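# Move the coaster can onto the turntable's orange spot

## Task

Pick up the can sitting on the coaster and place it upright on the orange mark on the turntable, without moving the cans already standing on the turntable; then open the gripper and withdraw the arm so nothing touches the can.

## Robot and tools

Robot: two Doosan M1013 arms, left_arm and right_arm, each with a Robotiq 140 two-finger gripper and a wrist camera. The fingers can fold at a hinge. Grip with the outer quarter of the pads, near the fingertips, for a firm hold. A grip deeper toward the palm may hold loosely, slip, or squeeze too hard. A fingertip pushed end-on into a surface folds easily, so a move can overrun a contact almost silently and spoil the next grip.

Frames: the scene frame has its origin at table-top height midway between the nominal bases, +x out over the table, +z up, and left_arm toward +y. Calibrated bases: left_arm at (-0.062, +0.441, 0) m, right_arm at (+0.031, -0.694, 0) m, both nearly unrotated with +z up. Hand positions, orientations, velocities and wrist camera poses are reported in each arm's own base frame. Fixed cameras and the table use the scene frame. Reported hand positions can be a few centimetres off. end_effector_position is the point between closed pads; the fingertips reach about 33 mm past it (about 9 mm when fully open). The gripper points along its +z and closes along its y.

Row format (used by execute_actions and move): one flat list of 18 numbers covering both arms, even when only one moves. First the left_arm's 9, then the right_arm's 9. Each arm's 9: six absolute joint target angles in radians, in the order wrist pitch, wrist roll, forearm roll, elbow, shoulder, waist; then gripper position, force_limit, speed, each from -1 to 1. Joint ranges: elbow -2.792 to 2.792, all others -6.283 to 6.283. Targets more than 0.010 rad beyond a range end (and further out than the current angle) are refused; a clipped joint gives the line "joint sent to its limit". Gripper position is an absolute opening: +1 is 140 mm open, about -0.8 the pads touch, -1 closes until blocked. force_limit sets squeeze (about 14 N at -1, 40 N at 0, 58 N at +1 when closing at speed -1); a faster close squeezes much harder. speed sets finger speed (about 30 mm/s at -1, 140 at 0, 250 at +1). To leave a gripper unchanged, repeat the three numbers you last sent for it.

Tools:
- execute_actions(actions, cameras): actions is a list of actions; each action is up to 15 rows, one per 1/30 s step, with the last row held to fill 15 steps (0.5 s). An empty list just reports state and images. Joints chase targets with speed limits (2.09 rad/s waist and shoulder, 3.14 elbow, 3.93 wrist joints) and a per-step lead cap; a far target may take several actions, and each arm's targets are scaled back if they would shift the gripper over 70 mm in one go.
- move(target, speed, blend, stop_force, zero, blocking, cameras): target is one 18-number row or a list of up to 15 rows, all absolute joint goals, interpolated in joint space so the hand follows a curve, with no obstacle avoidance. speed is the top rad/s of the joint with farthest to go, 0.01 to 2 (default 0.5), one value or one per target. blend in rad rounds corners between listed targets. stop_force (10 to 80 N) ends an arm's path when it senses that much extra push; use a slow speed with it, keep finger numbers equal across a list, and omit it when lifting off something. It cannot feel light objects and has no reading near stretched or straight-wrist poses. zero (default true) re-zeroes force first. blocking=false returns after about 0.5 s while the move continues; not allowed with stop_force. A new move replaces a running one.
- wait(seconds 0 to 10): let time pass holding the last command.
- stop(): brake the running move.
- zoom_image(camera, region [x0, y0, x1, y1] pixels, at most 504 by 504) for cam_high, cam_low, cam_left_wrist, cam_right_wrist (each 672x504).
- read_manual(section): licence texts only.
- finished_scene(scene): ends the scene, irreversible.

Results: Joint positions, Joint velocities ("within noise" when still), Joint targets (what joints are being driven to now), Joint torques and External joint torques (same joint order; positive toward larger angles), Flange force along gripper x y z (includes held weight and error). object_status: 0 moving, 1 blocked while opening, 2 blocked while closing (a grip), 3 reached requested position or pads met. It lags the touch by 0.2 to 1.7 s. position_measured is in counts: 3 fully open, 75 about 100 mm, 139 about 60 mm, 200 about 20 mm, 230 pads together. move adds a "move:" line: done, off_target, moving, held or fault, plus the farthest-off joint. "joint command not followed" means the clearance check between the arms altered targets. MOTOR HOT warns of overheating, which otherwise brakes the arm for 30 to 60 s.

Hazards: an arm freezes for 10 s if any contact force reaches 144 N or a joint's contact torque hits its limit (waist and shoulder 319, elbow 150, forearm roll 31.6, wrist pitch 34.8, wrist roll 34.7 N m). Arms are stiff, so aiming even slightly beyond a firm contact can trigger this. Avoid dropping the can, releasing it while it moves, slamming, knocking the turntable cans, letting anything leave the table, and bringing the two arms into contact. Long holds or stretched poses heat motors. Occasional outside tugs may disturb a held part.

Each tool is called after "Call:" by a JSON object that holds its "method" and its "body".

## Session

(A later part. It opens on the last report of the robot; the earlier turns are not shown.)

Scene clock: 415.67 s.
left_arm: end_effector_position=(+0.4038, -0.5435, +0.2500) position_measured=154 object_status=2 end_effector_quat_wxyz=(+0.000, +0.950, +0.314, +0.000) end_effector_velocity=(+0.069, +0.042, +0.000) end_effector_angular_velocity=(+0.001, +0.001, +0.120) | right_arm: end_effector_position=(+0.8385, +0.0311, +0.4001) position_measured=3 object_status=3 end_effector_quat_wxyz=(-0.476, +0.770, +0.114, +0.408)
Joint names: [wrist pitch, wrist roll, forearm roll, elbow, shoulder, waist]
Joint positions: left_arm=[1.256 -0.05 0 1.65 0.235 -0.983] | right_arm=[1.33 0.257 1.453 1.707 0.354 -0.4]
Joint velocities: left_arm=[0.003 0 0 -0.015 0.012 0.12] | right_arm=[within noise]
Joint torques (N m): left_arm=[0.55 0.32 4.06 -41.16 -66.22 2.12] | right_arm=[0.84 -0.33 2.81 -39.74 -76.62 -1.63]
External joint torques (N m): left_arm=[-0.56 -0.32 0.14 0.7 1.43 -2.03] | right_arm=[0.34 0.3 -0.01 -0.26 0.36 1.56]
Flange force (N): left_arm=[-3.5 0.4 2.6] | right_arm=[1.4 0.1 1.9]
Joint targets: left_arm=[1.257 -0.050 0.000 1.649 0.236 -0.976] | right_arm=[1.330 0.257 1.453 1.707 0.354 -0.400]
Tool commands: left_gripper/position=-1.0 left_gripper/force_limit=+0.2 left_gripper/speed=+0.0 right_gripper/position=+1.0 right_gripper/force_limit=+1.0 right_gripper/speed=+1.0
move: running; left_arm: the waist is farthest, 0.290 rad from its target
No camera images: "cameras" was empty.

Call:
{"method": "wait", "body": {"seconds": 10, "cameras": []}}

Call:
{"method": "wait", "body": {"seconds": 2.75, "cameras": []}}

Call:
{"method": "move", "body": {"target": [[1.14604,-0.05,0,1.74313,0.25242,-0.73223,-1,0.2,0,1.33,0.257,1.453,1.707,0.354,-0.4,1,1,1],[1.04776,-0.05,0,1.83418,0.25965,-0.78682,-1,0.2,0,1.33,0.257,1.453,1.707,0.354,-0.4,1,1,1],[1.01053,-0.05,0,1.86427,0.26679,-0.82818,-1,0.2,0,1.33,0.257,1.453,1.707,0.354,-0.4,1,1,1],[1.00424,-0.05,0,1.86743,0.26992,-0.87044,-1,0.2,0,1.33,0.257,1.453,1.707,0.354,-0.4,1,1,1],[1.00748,-0.05,0,1.85499,0.27912,-0.91072,-1,0.2,0,1.33,0.257,1.453,1.707,0.354,-0.4,1,1,1],[1.01211,-0.05,0,1.83782,0.29166,-0.93806,-1,0.2,0,1.33,0.257,1.453,1.707,0.354,-0.4,1,1,1]], "speed": [0.37,0.277,0.175,0.1785,0.17,0.154], "blend": [0.03,0.02,0.018,0.018,0.013,0], "blocking": false, "cameras": []}}

Call:
{"method": "wait", "body": {"seconds": 0.74, "cameras": []}}

Call:
{"method": "move", "body": {"target": [[1.00748,-0.05,0,1.85499,0.27912,-0.91072,0.4,0,1,1.33,0.257,1.453,1.707,0.354,-0.4,1,1,1],[1.01211,-0.05,0,1.83782,0.29166,-0.93806,0.4,0,1,1.33,0.257,1.453,1.707,0.354,-0.4,1,1,1],[1.13061,-0.05,0,1.7449,0.26608,-0.96905,0.4,0,1,1.33,0.257,1.453,1.707,0.354,-0.4,1,1,1],[1.27953,-0.05,0,1.61074,0.25132,-0.99261,0.4,0,1,1.33,0.257,1.453,1.707,0.354,-0.4,1,1,1],[0.06904,1.5708,0,2.32207,-0.20945,-0.8,0.4,0,1,1.33,0.257,1.453,1.707,0.354,-0.4,1,1,1]], "speed": [0.17,0.154,0.5,0.63,1.2], "blend": [0.013,0.02,0.03,0.1,0], "blocking": false, "cameras": []}}

Call:
{"method": "wait", "body": {"seconds": 10, "cameras": ["cam_high", "cam_left_wrist"]}}

Call:
{"method": "wait", "body": {"seconds": 1.5, "cameras": ["cam_high", "cam_left_wrist"]}}

Scene clock: 418.30 s.
left_arm: end_effector_position=(+0.5573, -0.4174, +0.2500) position_measured=154 object_status=2 end_effector_quat_wxyz=(+0.000, +0.894, +0.448, +0.000) | right_arm: end_effector_position=(+0.8385, +0.0311, +0.4001) position_measured=3 object_status=3 end_effector_quat_wxyz=(-0.476, +0.770, +0.114, +0.408)
Joint names: [wrist pitch, wrist roll, forearm roll, elbow, shoulder, waist]
Joint positions: left_arm=[1.265 -0.05 0 1.612 0.265 -0.692] | right_arm=[1.33 0.257 1.453 1.707 0.354 -0.4]
Joint velocities: within noise
Joint torques (N m): left_arm=[0.34 0.38 4.11 -40.54 -69.69 0.87] | right_arm=[0.87 -0.3 2.82 -39.95 -76.63 -1.85]
External joint torques (N m): left_arm=[-0.34 -0.38 0.12 -0.3 1.14 -0.93] | right_arm=[0.31 0.27 -0.02 -0.16 0.07 1.88]
Flange force (N): left_arm=[-1.9 2.1 0.8] | right_arm=[1.0 -0.6 2.2]
Joint targets: left_arm=[1.265 -0.050 0.000 1.612 0.265 -0.692] | right_arm=[1.330 0.257 1.453 1.707 0.354 -0.400]
Tool commands: left_gripper/position=-1.0 left_gripper/force_limit=+0.2 left_gripper/speed=+0.0 right_gripper/position=+1.0 right_gripper/force_limit=+1.0 right_gripper/speed=+1.0
earlier move: done
wait: 1.30 of 10 s (the move ended)
No camera images: "cameras" was empty.

Scene clock: 421.07 s.
left_arm: end_effector_position=(+0.5573, -0.4173, +0.2500) position_measured=154 object_status=2 end_effector_quat_wxyz=(+0.000, +0.894, +0.448, +0.000) | right_arm: end_effector_position=(+0.8385, +0.0311, +0.4001) position_measured=3 object_status=3 end_effector_quat_wxyz=(-0.476, +0.770, +0.114, +0.408)
Joint names: [wrist pitch, wrist roll, forearm roll, elbow, shoulder, waist]
Joint positions: left_arm=[1.265 -0.05 0 1.612 0.265 -0.692] | right_arm=[1.33 0.257 1.453 1.707 0.354 -0.4]
Joint velocities: within noise
Joint torques (N m): left_arm=[0.33 0.37 4.12 -40.41 -69.73 0.96] | right_arm=[0.87 -0.32 2.82 -39.86 -76.44 -2.1]
External joint torques (N m): left_arm=[-0.34 -0.37 0.09 -0.21 1.85 -1.06] | right_arm=[0.31 0.29 -0.02 -0.21 0.04 2.02]
Flange force (N): left_arm=[-2.1 3.0 1.2] | right_arm=[1.1 -0.6 2.4]
Joint targets: left_arm=[1.265 -0.050 0.000 1.612 0.265 -0.692] | right_arm=[1.330 0.257 1.453 1.707 0.354 -0.400]
Tool commands: left_gripper/position=-1.0 left_gripper/force_limit=+0.2 left_gripper/speed=+0.0 right_gripper/position=+1.0 right_gripper/force_limit=+1.0 right_gripper/speed=+1.0
wait: 2.77 s; at rest by 0.17 s
No camera images: "cameras" was empty.

Scene clock: 421.57 s.
left_arm: end_effector_position=(+0.5131, -0.4206, +0.1845) position_measured=154 object_status=2 end_effector_quat_wxyz=(+0.000, +0.904, +0.427, +0.000) end_effector_velocity=(-0.112, -0.030, -0.151) end_effector_angular_velocity=(-0.004, -0.005, -0.148) | right_arm: end_effector_position=(+0.8385, +0.0311, +0.4001) position_measured=3 object_status=3 end_effector_quat_wxyz=(-0.476, +0.770, +0.114, +0.408)
Joint names: [wrist pitch, wrist roll, forearm roll, elbow, shoulder, waist]
Joint positions: left_arm=[1.136 -0.05 0 1.752 0.254 -0.739] | right_arm=[1.33 0.257 1.453 1.707 0.354 -0.4]
Joint velocities: left_arm=[-0.304 0 0.001 0.298 0 -0.148] | right_arm=[within noise]
Joint torques (N m): left_arm=[0.28 0.42 3.98 -39.36 -66.46 -0.13] | right_arm=[0.85 -0.29 2.79 -39.68 -76.94 -1.8]
External joint torques (N m): left_arm=[-0.3 -0.42 0.06 -0.01 1.82 -1.33] | right_arm=[0.33 0.26 0.01 -0.43 0.44 1.75]
Flange force (N): left_arm=[-2.6 2.4 1.8] | right_arm=[1.7 0.3 2.3]
Joint targets: left_arm=[1.118 -0.050 0.000 1.770 0.255 -0.748] | right_arm=[1.330 0.257 1.453 1.707 0.354 -0.400]
Tool commands: left_gripper/position=-1.0 left_gripper/force_limit=+0.2 left_gripper/speed=+0.0 right_gripper/position=+1.0 right_gripper/force_limit=+1.0 right_gripper/speed=+1.0
move: running; path passed 1 of 6 targets; left_arm: the waist is farthest, 0.199 rad from its target
No camera images: "cameras" was empty.

Scene clock: 422.33 s.
left_arm: end_effector_position=(+0.4392, -0.4631, +0.1180) position_measured=154 object_status=2 end_effector_quat_wxyz=(+0.000, +0.930, +0.369, +0.000) end_effector_velocity=(-0.079, -0.080, -0.015) end_effector_angular_velocity=(+0.008, +0.007, -0.175) | right_arm: end_effector_position=(+0.8385, +0.0311, +0.4001) position_measured=3 object_status=3 end_effector_quat_wxyz=(-0.476, +0.770, +0.114, +0.408)
Joint names: [wrist pitch, wrist roll, forearm roll, elbow, shoulder, waist]
Joint positions: left_arm=[1.006 -0.05 0 1.866 0.27 -0.866] | right_arm=[1.33 0.257 1.453 1.707 0.354 -0.4]
Joint velocities: left_arm=[-0.012 0 0 -0.001 0.024 -0.175] | right_arm=[within noise]
Joint torques (N m): left_arm=[-0.03 0.4 3.57 -35.34 -63.92 1.31] | right_arm=[0.85 -0.26 2.78 -39.87 -76.63 -1.75]
External joint torques (N m): left_arm=[0.05 -0.4 0.13 -0.42 0.81 -2.06] | right_arm=[0.34 0.23 0.01 -0.07 0.49 1.66]
Flange force (N): left_arm=[-3.8 1.8 0.3] | right_arm=[0.9 0.1 2.1]
Joint targets: left_arm=[1.005 -0.050 0.000 1.865 0.272 -0.876] | right_arm=[1.330 0.257 1.453 1.707 0.354 -0.400]
Tool commands: left_gripper/position=-1.0 left_gripper/force_limit=+0.2 left_gripper/speed=+0.0 right_gripper/position=+1.0 right_gripper/force_limit=+1.0 right_gripper/speed=+1.0
earlier move: running; path passed 3 of 6 targets; left_arm: the waist is farthest, 0.072 rad from its target
wait: 0.77 s; no rest
No camera images: "cameras" was empty.

Scene clock: 422.83 s.
left_arm: end_effector_position=(+0.4128, -0.5103, +0.1278) position_measured=78 object_status=0 end_effector_quat_wxyz=(+0.000, +0.943, +0.332, +0.000) end_effector_velocity=(-0.020, -0.096, +0.195) end_effector_angular_velocity=(+0.002, +0.001, -0.111) | right_arm: end_effector_position=(+0.8385, +0.0311, +0.4001) position_measured=3 object_status=3 end_effector_quat_wxyz=(-0.476, +0.770, +0.114, +0.408)
Joint names: [wrist pitch, wrist roll, forearm roll, elbow, shoulder, waist]
Joint positions: left_arm=[1.033 -0.05 0 1.822 0.288 -0.943] | right_arm=[1.33 0.257 1.453 1.707 0.354 -0.4]
Joint velocities: left_arm=[0.381 0 0 -0.302 -0.076 -0.111] | right_arm=[within noise]
Joint torques (N m): left_arm=[0.2 0.39 4.58 -44.33 -85.01 -0.28] | right_arm=[0.87 -0.25 2.84 -39.8 -76.69 -1.61]
External joint torques (N m): left_arm=[-0.36 -0.38 0.08 -1.4 1.63 -0.05] | right_arm=[0.31 0.21 -0.04 -0.34 0.32 1.6]
Flange force (N): left_arm=[-0.6 4.8 0.7] | right_arm=[1.4 0.1 2.0]
Joint targets: left_arm=[1.061 -0.050 0.000 1.800 0.281 -0.951] | right_arm=[1.330 0.257 1.453 1.707 0.354 -0.400]
Tool commands: left_gripper/position=+0.4 left_gripper/force_limit=+0.0 left_gripper/speed=+1.0 right_gripper/position=+1.0 right_gripper/force_limit=+1.0 right_gripper/speed=+1.0
earlier move: replaced; path passed 3 of 6 targets
move: running; path passed 2 of 5 targets; blend cut to 0.0137 rad at target 2, 0.0745 rad at target 4; left_arm: the wrist roll is farthest, 1.621 rad from its target
No camera images: "cameras" was empty.

Scene clock: 425.03 s.
left_arm: end_effector_position=(+0.4584, -0.4225, +0.2799) position_measured=78 object_status=3 end_effector_quat_wxyz=(+0.180, +0.817, -0.345, +0.425) | right_arm: end_effector_position=(+0.8385, +0.0311, +0.4001) position_measured=3 object_status=3 end_effector_quat_wxyz=(-0.476, +0.770, +0.114, +0.408)
Joint names: [wrist pitch, wrist roll, forearm roll, elbow, shoulder, waist]
Joint positions: left_arm=[0.069 1.571 0 2.322 -0.209 -0.8] | right_arm=[1.33 0.257 1.453 1.707 0.354 -0.4]
Joint velocities: within noise
Joint torques (N m): left_arm=[-1.93 0.29 3.7 -38.09 -16.22 0.85] | right_arm=[0.88 -0.29 2.82 -39.71 -76.79 -1.81]
External joint torques (N m): left_arm=[-0.39 -0.29 0.05 -0.77 -0.87 -0.83] | right_arm=[0.31 0.26 -0.02 -0.38 0.26 1.79]
Flange force (N): left_arm=[0.0 0.0 0.0] | right_arm=[1.5 0.0 2.2]
Joint targets: left_arm=[0.069 1.571 0.000 2.322 -0.209 -0.800] | right_arm=[1.330 0.257 1.453 1.707 0.354 -0.400]
Tool commands: left_gripper/position=+0.4 left_gripper/force_limit=+0.0 left_gripper/speed=+1.0 right_gripper/position=+1.0 right_gripper/force_limit=+1.0 right_gripper/speed=+1.0
earlier move: done; blend cut to 0.0137 rad at target 2, 0.0745 rad at target 4
wait: 2.20 of 10 s (the move ended)
Images, in order (width x height): cam_high 672x504, cam_left_wrist 672x504.

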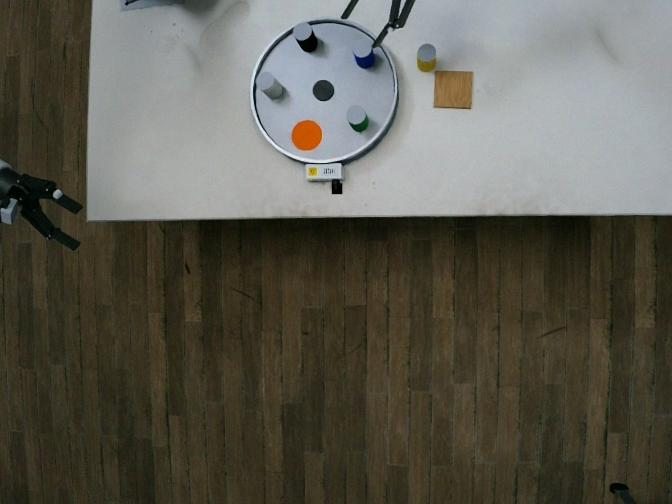

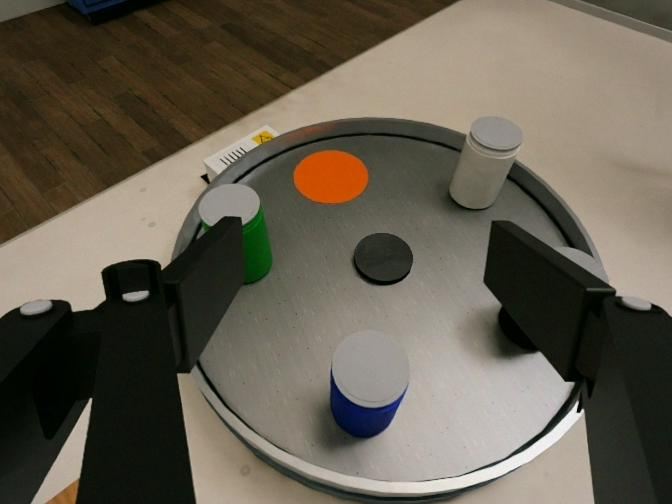

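Scene clock: 426.53 s.
left_arm: end_effector_position=(+0.4584, -0.4225, +0.2799) position_measured=78 object_status=3 end_effector_quat_wxyz=(+0.180, +0.817, -0.345, +0.425) | right_arm: end_effector_position=(+0.8385, +0.0311, +0.4001) position_measured=3 object_status=3 end_effector_quat_wxyz=(-0.476, +0.770, +0.114, +0.408)
Joint names: [wrist pitch, wrist roll, forearm roll, elbow, shoulder, waist]
Joint positions: left_arm=[0.069 1.571 0 2.322 -0.209 -0.8] | right_arm=[1.33 0.257 1.453 1.707 0.354 -0.4]
Joint velocities: within noise
Joint torques (N m): left_arm=[-1.98 0.38 3.68 -37.55 -16.17 0.45] | right_arm=[0.86 -0.29 2.75 -39.69 -76.58 -1.85]
External joint torques (N m): left_arm=[-0.34 -0.38 0.08 -1.4 -0.86 -0.46] | right_arm=[0.33 0.26 0.06 -0.59 -0.52 1.91]
Flange force (N): left_arm=[0.0 0.0 0.0] | right_arm=[1.6 -1.1 2.1]
Joint targets: left_arm=[0.069 1.571 0.000 2.322 -0.209 -0.800] | right_arm=[1.330 0.257 1.453 1.707 0.354 -0.400]
Tool commands: left_gripper/position=+0.4 left_gripper/force_limit=+0.0 left_gripper/speed=+1.0 right_gripper/position=+1.0 right_gripper/force_limit=+1.0 right_gripper/speed=+1.0
wait: 1.50 s; at rest by 0.17 s
Images, in order (width x height): cam_high 672x504, cam_left_wrist 672x504.

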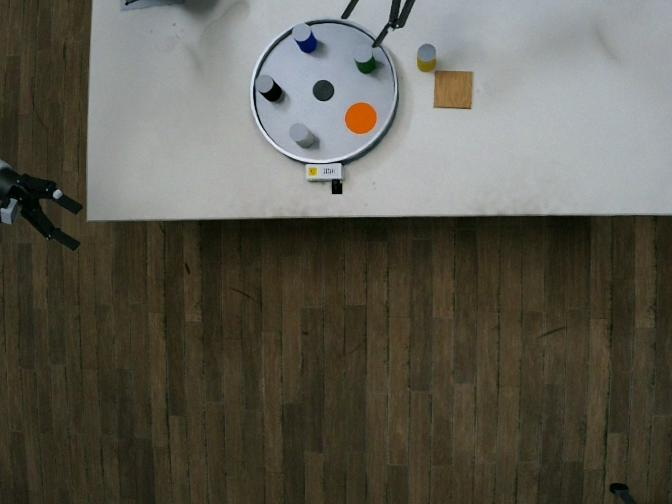

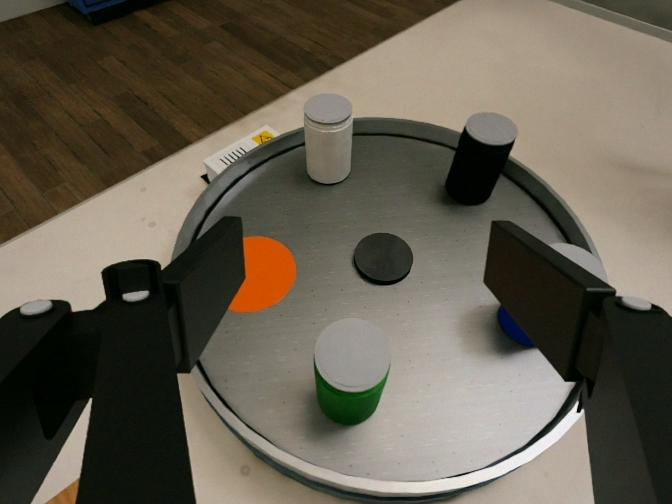

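Call:
{"method": "execute_actions", "body": {"actions": [], "cameras": ["cam_high","cam_left_wrist"]}}

Scene clock: 428.87 s.
left_arm: end_effector_position=(+0.4584, -0.4225, +0.2799) position_measured=78 object_status=3 end_effector_quat_wxyz=(+0.180, +0.817, -0.345, +0.425) | right_arm: end_effector_position=(+0.8385, +0.0311, +0.4001) position_measured=3 object_status=3 end_effector_quat_wxyz=(-0.476, +0.770, +0.114, +0.408)
Joint names: [wrist pitch, wrist roll, forearm roll, elbow, shoulder, waist]
Joint positions: left_arm=[0.069 1.571 0 2.322 -0.209 -0.8] | right_arm=[1.33 0.257 1.453 1.707 0.354 -0.4]
Joint velocities: within noise
Joint torques (N m): left_arm=[-1.9 0.31 3.71 -37.79 -15.97 0.68] | right_arm=[0.9 -0.35 2.79 -39.75 -76.9 -1.75]
External joint torques (N m): left_arm=[-0.42 -0.31 0.04 -1.09 -0.79 -0.73] | right_arm=[0.29 0.31 0.02 -0.5 -0.19 1.79]
Flange force (N): left_arm=[0.0 0.0 0.0] | right_arm=[1.7 -0.7 2.1]
Joint targets: left_arm=[0.069 1.571 0.000 2.322 -0.209 -0.800] | right_arm=[1.330 0.257 1.453 1.707 0.354 -0.400]
Tool commands: left_gripper/position=+0.4 left_gripper/force_limit=+0.0 left_gripper/speed=+1.0 right_gripper/position=+1.0 right_gripper/force_limit=+1.0 right_gripper/speed=+1.0
Images, in order (width x height): cam_high 672x504, cam_left_wrist 672x504.

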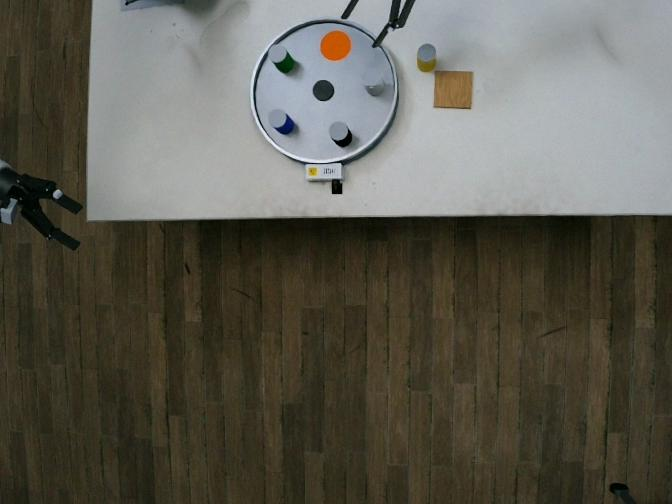

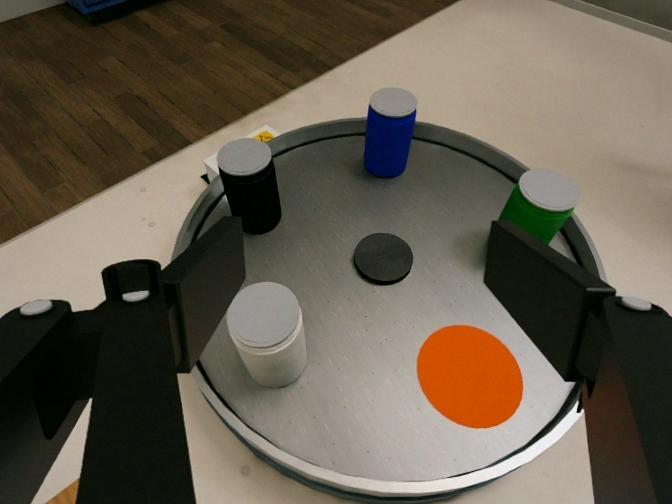

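Call:
{"method": "move", "body": {"target": [[0.06904,1.5708,0,2.32207,-0.20945,-0.6,0.4,0,1,1.33,0.257,1.453,1.707,0.354,-0.4,1,1,1],[-0.2022,1.5708,0,2.60963,-0.22577,-0.6,0.4,0,1,1.33,0.257,1.453,1.707,0.354,-0.4,1,1,1]], "speed": [0.6,0.5], "blend": [0.08,0], "cameras": ["cam_high","cam_left_wrist"]}}

Scene clock: 431.17 s.
left_arm: end_effector_position=(+0.4469, -0.2639, +0.1600) position_measured=78 object_status=3 end_effector_quat_wxyz=(+0.136, +0.847, -0.262, +0.441) | right_arm: end_effector_position=(+0.8385, +0.0311, +0.4001) position_measured=3 object_status=3 end_effector_quat_wxyz=(-0.476, +0.770, +0.114, +0.408)
Joint names: [wrist pitch, wrist roll, forearm roll, elbow, shoulder, waist]
Joint positions: left_arm=[-0.202 1.571 0 2.61 -0.226 -0.6] | right_arm=[1.33 0.257 1.453 1.707 0.354 -0.4]
Joint velocities: within noise
Joint torques (N m): left_arm=[-1.96 0.36 2.94 -30.36 -6.81 0.46] | right_arm=[0.87 -0.35 2.8 -39.51 -76.46 -1.58]
External joint torques (N m): left_arm=[-0.36 -0.36 0.08 -1.32 -1.2 -0.51] | right_arm=[0.31 0.32 0 -0.66 -0.16 1.56]
Flange force (N): left_arm=[0.0 0.0 0.0] | right_arm=[2.0 -0.4 1.8]
Joint targets: left_arm=[-0.202 1.571 0.000 2.610 -0.226 -0.600] | right_arm=[1.330 0.257 1.453 1.707 0.354 -0.400]
move: done
Images, in order (width x height): cam_high 672x504, cam_left_wrist 672x504.

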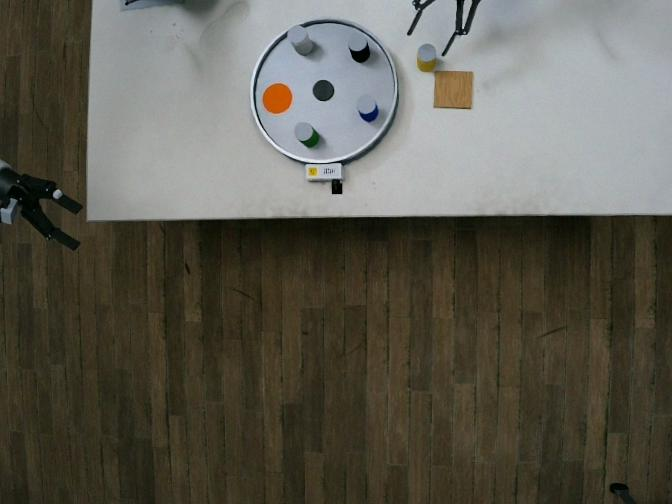

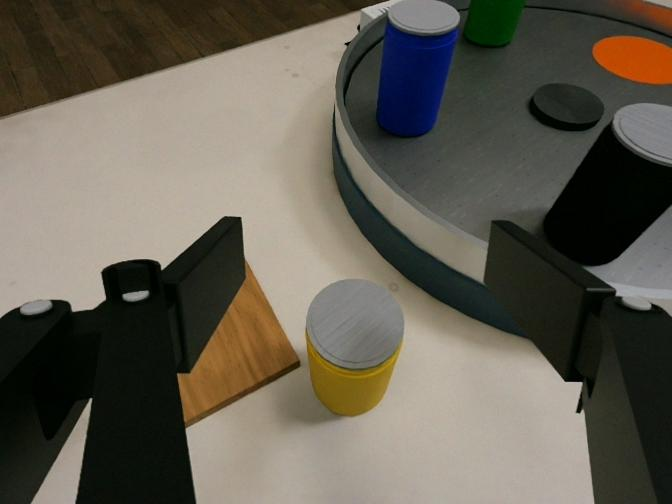

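Call:
{"method": "move", "body": {"target": [[-0.4079,1.5708,0,2.6667,-0.0771,-0.6,0.4,0,1,1.33,0.257,1.453,1.707,0.354,-0.4,1,1,1],[-0.63677,1.5708,0,2.70871,0.10972,-0.6,-1,0.2,0,1.33,0.257,1.453,1.707,0.354,-0.4,1,1,1]], "speed": [0.5,0.35], "blend": [0.05,0], "cameras": ["cam_high","cam_left_wrist"]}}

Scene clock: 446.53 s.
left_arm: end_effector_position=(+0.4468, -0.2639, +0.0480) position_measured=155 object_status=2 end_effector_quat_wxyz=(+0.136, +0.847, -0.262, +0.441) | right_arm: end_effector_position=(+0.8385, +0.0311, +0.4001) position_measured=3 object_status=3 end_effector_quat_wxyz=(-0.476, +0.770, +0.114, +0.408)
Joint names: [wrist pitch, wrist roll, forearm roll, elbow, shoulder, waist]
Joint positions: left_arm=[-0.637 1.571 0 2.709 0.11 -0.6] | right_arm=[1.33 0.257 1.453 1.707 0.354 -0.4]
Joint velocities: within noise
Joint torques (N m): left_arm=[-1.02 0.32 1.2 -14.16 -24.29 0.78] | right_arm=[0.85 -0.32 2.82 -39.8 -76.78 -1.96]
External joint torques (N m): left_arm=[-1.32 -0.32 0.2 -1.77 -2.93 -0.85] | right_arm=[0.35 0.29 -0.02 -0.36 -0.29 2.03]
Flange force (N): left_arm=[0.0 0.0 0.0] | right_arm=[1.3 -1.0 2.2]
Joint targets: left_arm=[-0.637 1.571 0.000 2.709 0.110 -0.600] | right_arm=[1.330 0.257 1.453 1.707 0.354 -0.400]
move: done
Images, in order (width x height): cam_high 672x504, cam_left_wrist 672x504.

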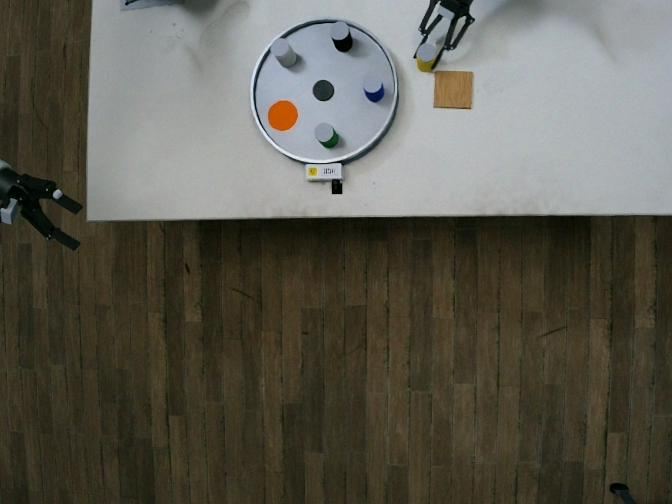

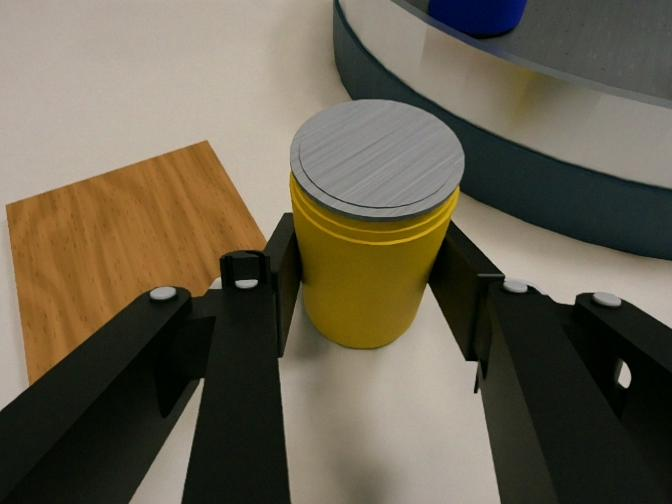

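Call:
{"method": "move", "body": {"target": [[-0.4079,1.5708,0,2.6667,-0.0771,-0.6,-1,0.2,0,1.33,0.257,1.453,1.707,0.354,-0.4,1,1,1],[-0.01062,1.5708,0,2.53623,-0.34395,-0.6,-1,0.2,0,1.33,0.257,1.453,1.707,0.354,-0.4,1,1,1]], "speed": [0.35,0.5], "blend": [0.05,0], "cameras": ["cam_left_wrist"]}}

Call:
{"method": "move", "body": {"target": [-0.09269,1.5708,0,2.29727,-0.02292,-0.69532,-1,0.2,0,1.33,0.257,1.453,1.707,0.354,-0.4,1,1,1], "speed": 0.12, "blocking": false, "cameras": ["cam_left_wrist"]}}

Scene clock: 451.93 s.
left_arm: end_effector_position=(+0.4468, -0.2639, +0.2199) position_measured=155 object_status=2 end_effector_quat_wxyz=(+0.136, +0.847, -0.262, +0.441) | right_arm: end_effector_position=(+0.8385, +0.0311, +0.4001) position_measured=3 object_status=3 end_effector_quat_wxyz=(-0.476, +0.770, +0.114, +0.408)
Joint names: [wrist pitch, wrist roll, forearm roll, elbow, shoulder, waist]
Joint positions: left_arm=[-0.011 1.571 0 2.536 -0.344 -0.6] | right_arm=[1.33 0.257 1.453 1.707 0.354 -0.4]
Joint velocities: within noise
Joint torques (N m): left_arm=[-2.47 0.41 3.5 -37.11 -0.92 0.47] | right_arm=[0.84 -0.29 2.75 -39.86 -76.64 -1.88]
External joint torques (N m): left_arm=[0.14 -0.41 0.05 0.16 -0.71 -0.45] | right_arm=[0.34 0.26 0.05 -0.32 -0.09 1.89]
Flange force (N): left_arm=[0.0 0.0 0.0] | right_arm=[1.2 -0.6 2.2]
Joint targets: left_arm=[-0.011 1.571 0.000 2.536 -0.344 -0.600] | right_arm=[1.330 0.257 1.453 1.707 0.354 -0.400]
move: done
Images, in order (width x height): cam_left_wrist 672x504.

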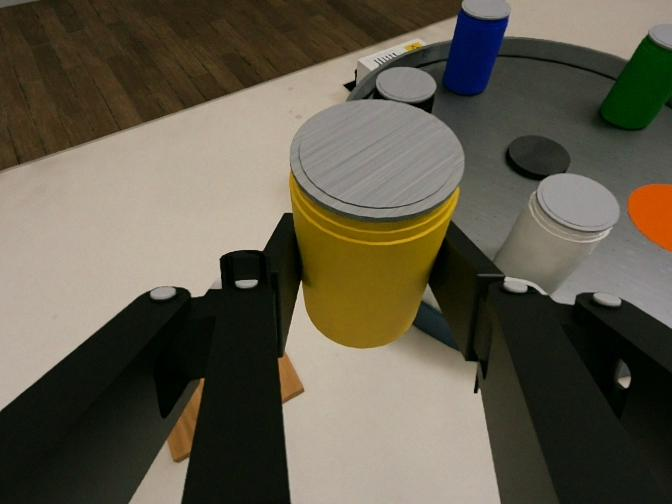

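Scene clock: 452.43 s.
left_arm: end_effector_position=(+0.4641, -0.2859, +0.2241) position_measured=155 object_status=2 end_effector_quat_wxyz=(+0.140, +0.845, -0.269, +0.440) end_effector_velocity=(+0.040, -0.052, +0.007) end_effector_angular_velocity=(+0.000, +0.000, -0.035) | right_arm: end_effector_position=(+0.8385, +0.0311, +0.4001) position_measured=3 object_status=3 end_effector_quat_wxyz=(-0.476, +0.770, +0.114, +0.408)
Joint names: [wrist pitch, wrist roll, forearm roll, elbow, shoulder, waist]
Joint positions: left_arm=[-0.024 1.571 0 2.498 -0.292 -0.615] | right_arm=[1.33 0.257 1.453 1.707 0.354 -0.4]
Joint velocities: left_arm=[-0.031 0 0 -0.089 0.12 -0.035] | right_arm=[within noise]
Joint torques (N m): left_arm=[-2.31 0.4 3.42 -37.66 -7.53 0.14] | right_arm=[0.86 -0.3 2.75 -39.82 -76.92 -1.91]
External joint torques (N m): left_arm=[-0.02 -0.4 0.09 1.08 1 -0.07] | right_arm=[0.33 0.27 0.04 -0.23 0.61 1.92]
Flange force (N): left_arm=[0.0 0.0 0.0] | right_arm=[1.4 0.3 2.5]
Joint targets: left_arm=[-0.026 1.571 0.000 2.493 -0.285 -0.617] | right_arm=[1.330 0.257 1.453 1.707 0.354 -0.400]
Tool commands: left_gripper/position=-1.0 left_gripper/force_limit=+0.2 left_gripper/speed=+0.0 right_gripper/position=+1.0 right_gripper/force_limit=+1.0 right_gripper/speed=+1.0
move: running; left_arm: the shoulder is farthest, 0.269 rad from its target
Images, in order (width x height): cam_left_wrist 672x504.

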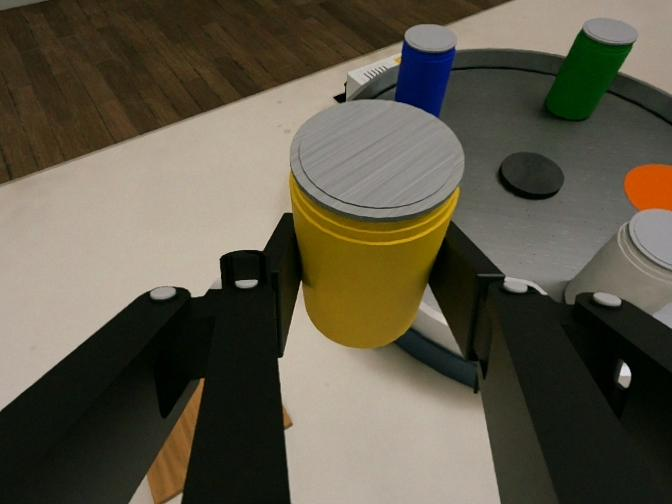

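Call:
{"method": "wait", "body": {"seconds": 10, "cameras": []}}

Call:
{"method": "wait", "body": {"seconds": 1.878, "cameras": []}}

Call:
{"method": "move", "body": {"target": [[-0.23043,1.5708,0,2.39775,0.01434,-0.73454,-1,0.2,0,1.33,0.257,1.453,1.707,0.354,-0.4,1,1,1],[-0.35639,1.5708,0,2.46715,0.0709,-0.78799,-1,0.2,0,1.33,0.257,1.453,1.707,0.354,-0.4,1,1,1],[-0.39838,1.5708,0,2.48764,0.0924,-0.82844,-1,0.2,0,1.33,0.257,1.453,1.707,0.354,-0.4,1,1,1],[-0.40571,1.5708,0,2.48934,0.09803,-0.86976,-1,0.2,0,1.33,0.257,1.453,1.707,0.354,-0.4,1,1,1],[-0.40382,1.5708,0,2.47866,0.10682,-0.90915,-1,0.2,0,1.33,0.257,1.453,1.707,0.354,-0.4,1,1,1],[-0.40102,1.5708,0,2.464,0.11868,-0.93593,-1,0.2,0,1.33,0.257,1.453,1.707,0.354,-0.4,1,1,1]], "speed": [0.388,0.355,0.177,0.175,0.166,0.151], "blend": [0.03,0.025,0.018,0.018,0.013,0], "blocking": false, "cameras": []}}

Call:
{"method": "wait", "body": {"seconds": 0.75, "cameras": ["cam_high","cam_left_wrist"]}}

Call:
{"method": "move", "body": {"target": [[-0.40382,1.5708,0,2.47866,0.10682,-0.90915,1,0.2,1,1.33,0.257,1.453,1.707,0.354,-0.4,1,1,1],[-0.40102,1.5708,0,2.464,0.11868,-0.93593,1,0.2,1,1.33,0.257,1.453,1.707,0.354,-0.4,1,1,1],[-0.2127,1.5708,0,2.5231,-0.12874,-0.96632,1,0.2,1,1.33,0.257,1.453,1.707,0.354,-0.4,1,1,1],[0.14566,1.5708,0,2.35362,-0.31762,-0.4,1,0.2,1,1.33,0.257,1.453,1.707,0.354,-0.4,1,1,1]], "speed": [0.166,0.151,0.8,0.5], "blend": [0.013,0.013,0.03,0], "blocking": false, "cameras": ["cam_high","cam_left_wrist"]}}

Call:
{"method": "wait", "body": {"seconds": 10, "cameras": ["cam_high","cam_left_wrist"]}}

Scene clock: 454.87 s.
left_arm: end_effector_position=(+0.5477, -0.4120, +0.2200) position_measured=155 object_status=2 end_effector_quat_wxyz=(+0.157, +0.834, -0.302, +0.434) | right_arm: end_effector_position=(+0.8385, +0.0311, +0.4001) position_measured=3 object_status=3 end_effector_quat_wxyz=(-0.476, +0.770, +0.114, +0.408)
Joint names: [wrist pitch, wrist roll, forearm roll, elbow, shoulder, waist]
Joint positions: left_arm=[-0.093 1.571 0 2.297 -0.023 -0.695] | right_arm=[1.33 0.257 1.453 1.707 0.354 -0.4]
Joint velocities: within noise
Joint torques (N m): left_arm=[-2.45 0.39 3.22 -35.08 -33.06 0.79] | right_arm=[0.87 -0.26 2.78 -39.73 -76.77 -1.73]
External joint torques (N m): left_arm=[0.13 -0.39 0.11 0.3 0.93 -0.86] | right_arm=[0.31 0.23 0.01 -0.28 0.65 1.67]
Flange force (N): left_arm=[0.0 0.0 0.0] | right_arm=[1.4 0.5 2.2]
Joint targets: left_arm=[-0.093 1.571 0.000 2.297 -0.023 -0.695] | right_arm=[1.330 0.257 1.453 1.707 0.354 -0.400]
Tool commands: left_gripper/position=-1.0 left_gripper/force_limit=+0.2 left_gripper/speed=+0.0 right_gripper/position=+1.0 right_gripper/force_limit=+1.0 right_gripper/speed=+1.0
earlier move: done
wait: 0.83 of 10 s (the move ended)
No camera images: "cameras" was empty.

Scene clock: 456.77 s.
left_arm: end_effector_position=(+0.5477, -0.4120, +0.2200) position_measured=155 object_status=2 end_effector_quat_wxyz=(+0.157, +0.834, -0.302, +0.434) | right_arm: end_effector_position=(+0.8385, +0.0311, +0.4001) position_measured=3 object_status=3 end_effector_quat_wxyz=(-0.476, +0.770, +0.114, +0.408)
Joint names: [wrist pitch, wrist roll, forearm roll, elbow, shoulder, waist]
Joint positions: left_arm=[-0.093 1.571 0 2.297 -0.023 -0.695] | right_arm=[1.33 0.257 1.453 1.707 0.354 -0.4]
Joint velocities: within noise
Joint torques (N m): left_arm=[-2.43 0.37 3.28 -34.96 -33.27 1.14] | right_arm=[0.88 -0.32 2.78 -39.76 -76.26 -2]
External joint torques (N m): left_arm=[0.08 -0.37 0.08 -0.04 0.79 -1.17] | right_arm=[0.29 0.29 0.02 -0.3 0.06 1.91]
Flange force (N): left_arm=[0.0 0.0 0.0] | right_arm=[1.3 -0.5 2.3]
Joint targets: left_arm=[-0.093 1.571 0.000 2.297 -0.023 -0.695] | right_arm=[1.330 0.257 1.453 1.707 0.354 -0.400]
Tool commands: left_gripper/position=-1.0 left_gripper/force_limit=+0.2 left_gripper/speed=+0.0 right_gripper/position=+1.0 right_gripper/force_limit=+1.0 right_gripper/speed=+1.0
wait: 1.90 s; at rest by 0.17 s
No camera images: "cameras" was empty.

Scene clock: 457.27 s.
left_arm: end_effector_position=(+0.5047, -0.4147, +0.1599) position_measured=155 object_status=2 end_effector_quat_wxyz=(+0.167, +0.827, -0.321, +0.430) end_effector_velocity=(-0.103, -0.027, -0.133) end_effector_angular_velocity=(-0.001, -0.001, -0.137) | right_arm: end_effector_position=(+0.8385, +0.0311, +0.4001) position_measured=3 object_status=3 end_effector_quat_wxyz=(-0.476, +0.770, +0.114, +0.408)
Joint names: [wrist pitch, wrist roll, forearm roll, elbow, shoulder, waist]
Joint positions: left_arm=[-0.244 1.571 0 2.405 0.021 -0.741] | right_arm=[1.33 0.257 1.453 1.707 0.354 -0.4]
Joint velocities: left_arm=[-0.358 0 0 0.215 0.142 -0.137] | right_arm=[within noise]
Joint torques (N m): left_arm=[-2.49 0.37 2.95 -32.03 -34.17 -0.67] | right_arm=[0.85 -0.32 2.76 -39.85 -76.5 -1.79]
External joint torques (N m): left_arm=[0.05 -0.37 0.11 -0.12 2.67 -0.07] | right_arm=[0.33 0.29 0.04 -0.3 -0.01 1.78]
Flange force (N): left_arm=[0.0 0.0 0.0] | right_arm=[1.3 -0.5 2.1]
Joint targets: left_arm=[-0.267 1.571 0.000 2.418 0.031 -0.750] | right_arm=[1.330 0.257 1.453 1.707 0.354 -0.400]
Tool commands: left_gripper/position=-1.0 left_gripper/force_limit=+0.2 left_gripper/speed=+0.0 right_gripper/position=+1.0 right_gripper/force_limit=+1.0 right_gripper/speed=+1.0
move: running; path passed 1 of 6 targets; blend cut to 0.021 rad at target 2; left_arm: the waist is farthest, 0.195 rad from its target
No camera images: "cameras" was empty.

Scene clock: 458.03 s.
left_arm: end_effector_position=(+0.4332, -0.4553, +0.1038) position_measured=155 object_status=2 end_effector_quat_wxyz=(+0.194, +0.805, -0.372, +0.419) end_effector_velocity=(-0.075, -0.077, -0.012) end_effector_angular_velocity=(+0.007, +0.005, -0.171) | right_arm: end_effector_position=(+0.8385, +0.0311, +0.4001) position_measured=3 object_status=3 end_effector_quat_wxyz=(-0.476, +0.770, +0.114, +0.408)
Joint names: [wrist pitch, wrist roll, forearm roll, elbow, shoulder, waist]
Joint positions: left_arm=[-0.404 1.571 0 2.489 0.098 -0.865] | right_arm=[1.33 0.257 1.453 1.707 0.354 -0.4]
Joint velocities: left_arm=[-0.017 0 0 -0.003 0.029 -0.17] | right_arm=[within noise]
Joint torques (N m): left_arm=[-2.43 0.36 2.2 -24.66 -34.59 1.71] | right_arm=[0.85 -0.3 2.84 -40 -76.51 -1.79]
External joint torques (N m): left_arm=[0.13 -0.36 0.09 0.03 -0.07 -1.7] | right_arm=[0.33 0.27 -0.04 -0.15 -0.01 1.77]
Flange force (N): left_arm=[0.0 0.0 0.0] | right_arm=[1.0 -0.6 2.0]
Joint targets: left_arm=[-0.405 1.571 0.000 2.487 0.099 -0.875] | right_arm=[1.330 0.257 1.453 1.707 0.354 -0.400]
Tool commands: left_gripper/position=-1.0 left_gripper/force_limit=+0.2 left_gripper/speed=+0.0 right_gripper/position=+1.0 right_gripper/force_limit=+1.0 right_gripper/speed=+1.0
earlier move: running; path passed 3 of 6 targets; blend cut to 0.021 rad at target 2; left_arm: the waist is farthest, 0.071 rad from its target
wait: 0.77 s; no rest
Images, in order (width x height): cam_high 672x504, cam_left_wrist 672x504.

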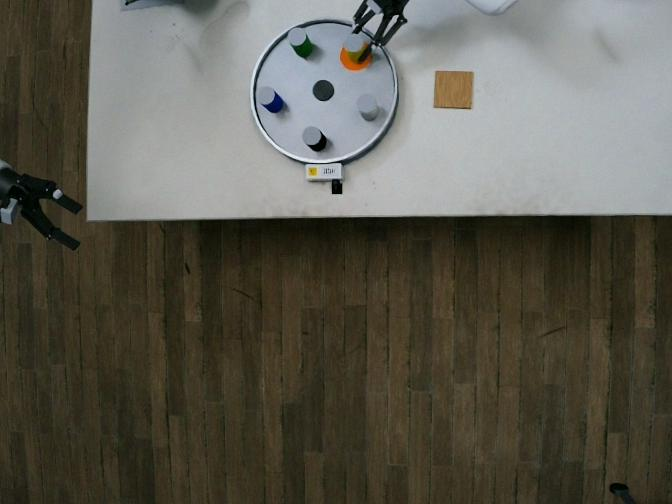

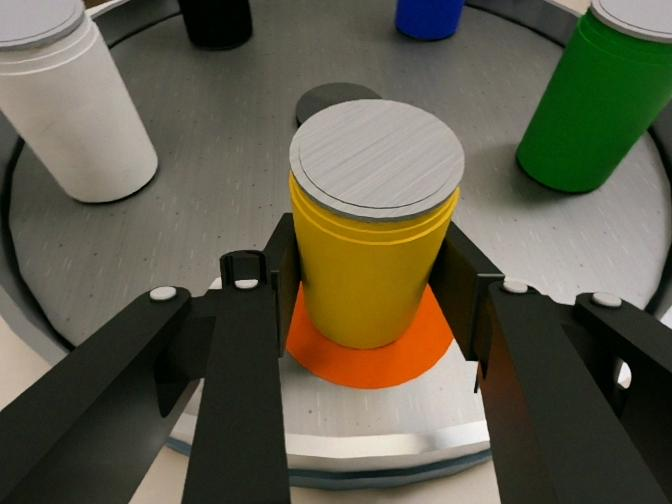

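Scene clock: 458.53 s.
left_arm: end_effector_position=(+0.4062, -0.4946, +0.1071) position_measured=5 object_status=0 end_effector_quat_wxyz=(+0.208, +0.791, -0.401, +0.412) end_effector_velocity=(-0.059, +0.032, +0.083) end_effector_angular_velocity=(-0.007, -0.005, -0.045) | right_arm: end_effector_position=(+0.8385, +0.0311, +0.4001) position_measured=3 object_status=3 end_effector_quat_wxyz=(-0.476, +0.770, +0.114, +0.408)
Joint names: [wrist pitch, wrist roll, forearm roll, elbow, shoulder, waist]
Joint positions: left_arm=[-0.391 1.571 0 2.467 0.106 -0.937] | right_arm=[1.33 0.257 1.453 1.707 0.354 -0.4]
Joint velocities: left_arm=[0.201 0 0 0.054 -0.264 -0.044] | right_arm=[within noise]
Joint torques (N m): left_arm=[-1.5 0.39 1.79 -19.32 -49.66 5.76] | right_arm=[0.85 -0.33 2.85 -39.82 -76.41 -1.78]
External joint torques (N m): left_arm=[-0.54 -0.39 0.11 -0.93 0.11 -2.39] | right_arm=[0.32 0.3 -0.06 -0.12 0.61 1.67]
Flange force (N): left_arm=[0.0 0.0 0.0] | right_arm=[1.2 0.3 2.1]
Joint targets: left_arm=[-0.371 1.571 0.000 2.473 0.079 -0.941] | right_arm=[1.330 0.257 1.453 1.707 0.354 -0.400]
Tool commands: left_gripper/position=+1.0 left_gripper/force_limit=+0.2 left_gripper/speed=+1.0 right_gripper/position=+1.0 right_gripper/force_limit=+1.0 right_gripper/speed=+1.0
earlier move: replaced; path passed 3 of 6 targets; blend cut to 0.021 rad at target 2
move: running; path passed 2 of 4 targets; left_arm: the waist is farthest, 0.537 rad from its target
Images, in order (width x height): cam_high 672x504, cam_left_wrist 672x504.

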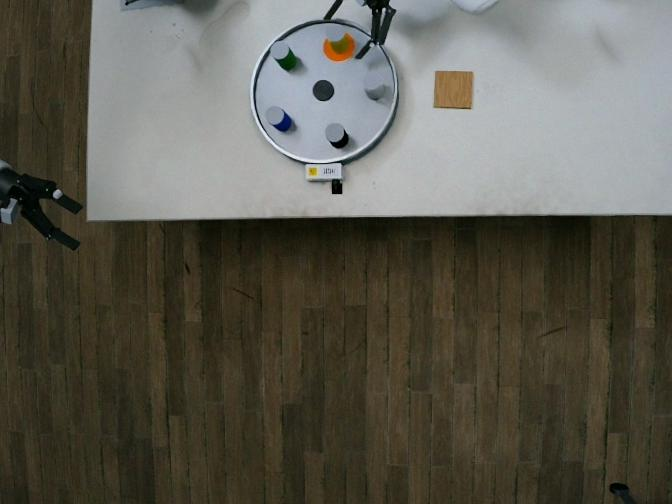

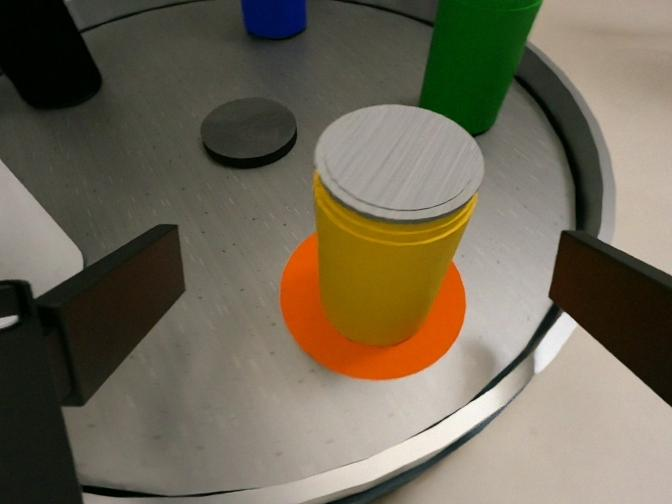

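Scene clock: 460.30 s.
left_arm: end_effector_position=(+0.5461, -0.1935, +0.3000) position_measured=3 object_status=3 end_effector_quat_wxyz=(+0.092, +0.869, -0.176, +0.453) | right_arm: end_effector_position=(+0.8385, +0.0311, +0.4001) position_measured=3 object_status=3 end_effector_quat_wxyz=(-0.476, +0.770, +0.114, +0.408)
Joint names: [wrist pitch, wrist roll, forearm roll, elbow, shoulder, waist]
Joint positions: left_arm=[0.146 1.571 0 2.354 -0.318 -0.4] | right_arm=[1.33 0.257 1.453 1.707 0.354 -0.4]
Joint velocities: within noise
Joint torques (N m): left_arm=[-1.9 0.32 3.88 -39.28 -6.29 1.11] | right_arm=[0.9 -0.3 2.74 -39.76 -76.72 -1.29]
External joint torques (N m): left_arm=[-0.4 -0.32 0.04 -1.2 -1.22 -1.11] | right_arm=[0.29 0.27 0.05 -0.31 0.31 1.36]
Flange force (N): left_arm=[0.0 0.0 0.0] | right_arm=[1.3 0.1 1.7]
Joint targets: left_arm=[0.146 1.571 0.000 2.354 -0.318 -0.400] | right_arm=[1.330 0.257 1.453 1.707 0.354 -0.400]
Tool commands: left_gripper/position=+1.0 left_gripper/force_limit=+0.2 left_gripper/speed=+1.0 right_gripper/position=+1.0 right_gripper/force_limit=+1.0 right_gripper/speed=+1.0
earlier move: done
wait: 1.77 of 10 s (the move ended)
Images, in order (width x height): cam_high 672x504, cam_left_wrist 672x504.

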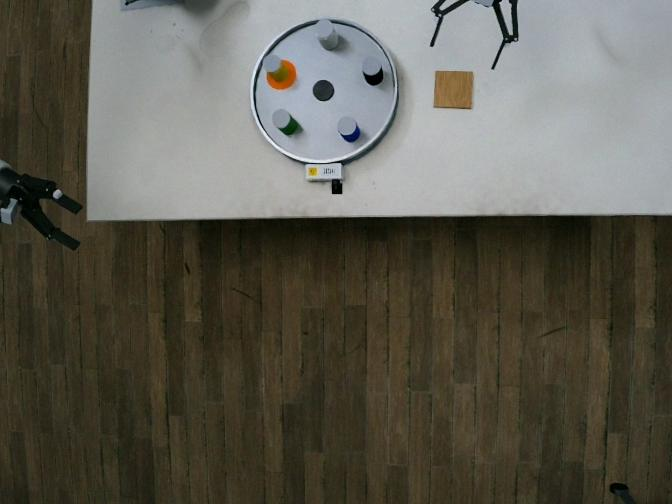

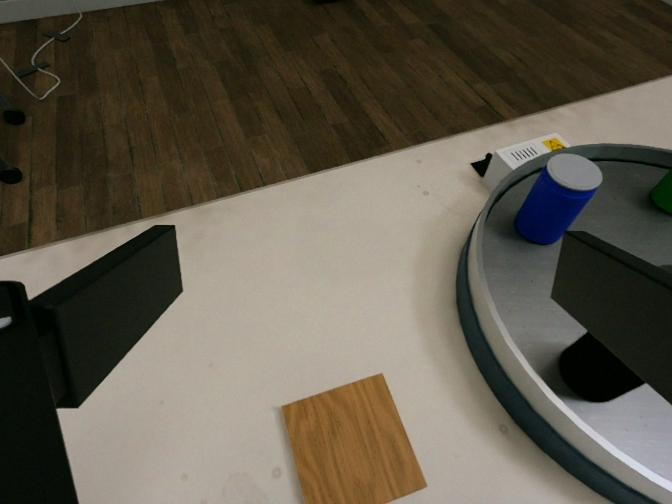

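Call:
{"method": "wait", "body": {"seconds": 0.5, "cameras": ["cam_high"]}}

Call:
{"method": "zoom_image", "body": {"camera": "cam_high", "region": [240, 10, 410, 180]}}

Scene clock: 461.03 s.
left_arm: end_effector_position=(+0.5461, -0.1934, +0.3000) position_measured=3 object_status=3 end_effector_quat_wxyz=(+0.092, +0.869, -0.176, +0.453) | right_arm: end_effector_position=(+0.8385, +0.0311, +0.4001) position_measured=3 object_status=3 end_effector_quat_wxyz=(-0.476, +0.770, +0.114, +0.408)
Joint names: [wrist pitch, wrist roll, forearm roll, elbow, shoulder, waist]
Joint positions: left_arm=[0.146 1.571 0 2.354 -0.318 -0.4] | right_arm=[1.33 0.257 1.453 1.707 0.354 -0.4]
Joint velocities: within noise
Joint torques (N m): left_arm=[-1.88 0.4 3.81 -39.28 -6.12 0.73] | right_arm=[0.83 -0.34 2.83 -39.94 -76.83 -1.84]
External joint torques (N m): left_arm=[-0.41 -0.4 0.1 -1.09 -1.3 -0.72] | right_arm=[0.36 0.31 -0.04 -0.14 0.36 1.82]
Flange force (N): left_arm=[0.0 0.0 0.0] | right_arm=[1.2 -0.1 2.2]
Joint targets: left_arm=[0.146 1.571 0.000 2.354 -0.318 -0.400] | right_arm=[1.330 0.257 1.453 1.707 0.354 -0.400]
Tool commands: left_gripper/position=+1.0 left_gripper/force_limit=+0.2 left_gripper/speed=+1.0 right_gripper/position=+1.0 right_gripper/force_limit=+1.0 right_gripper/speed=+1.0
wait: 0.50 s; at rest from the start
Images, in order (width x height): cam_high 672x504.

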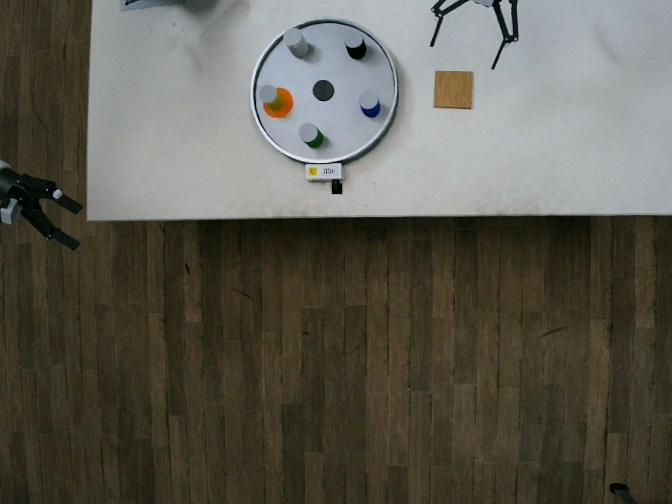

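Scaled by 2.965 from the camera's 672x504 image, which has a finer 960x720 frame.

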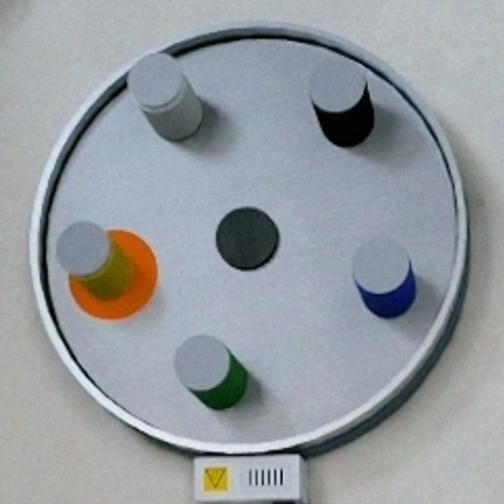

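Call:
{"method": "finished_scene", "body": {"scene": 1}}

The scene is finished: the task was done.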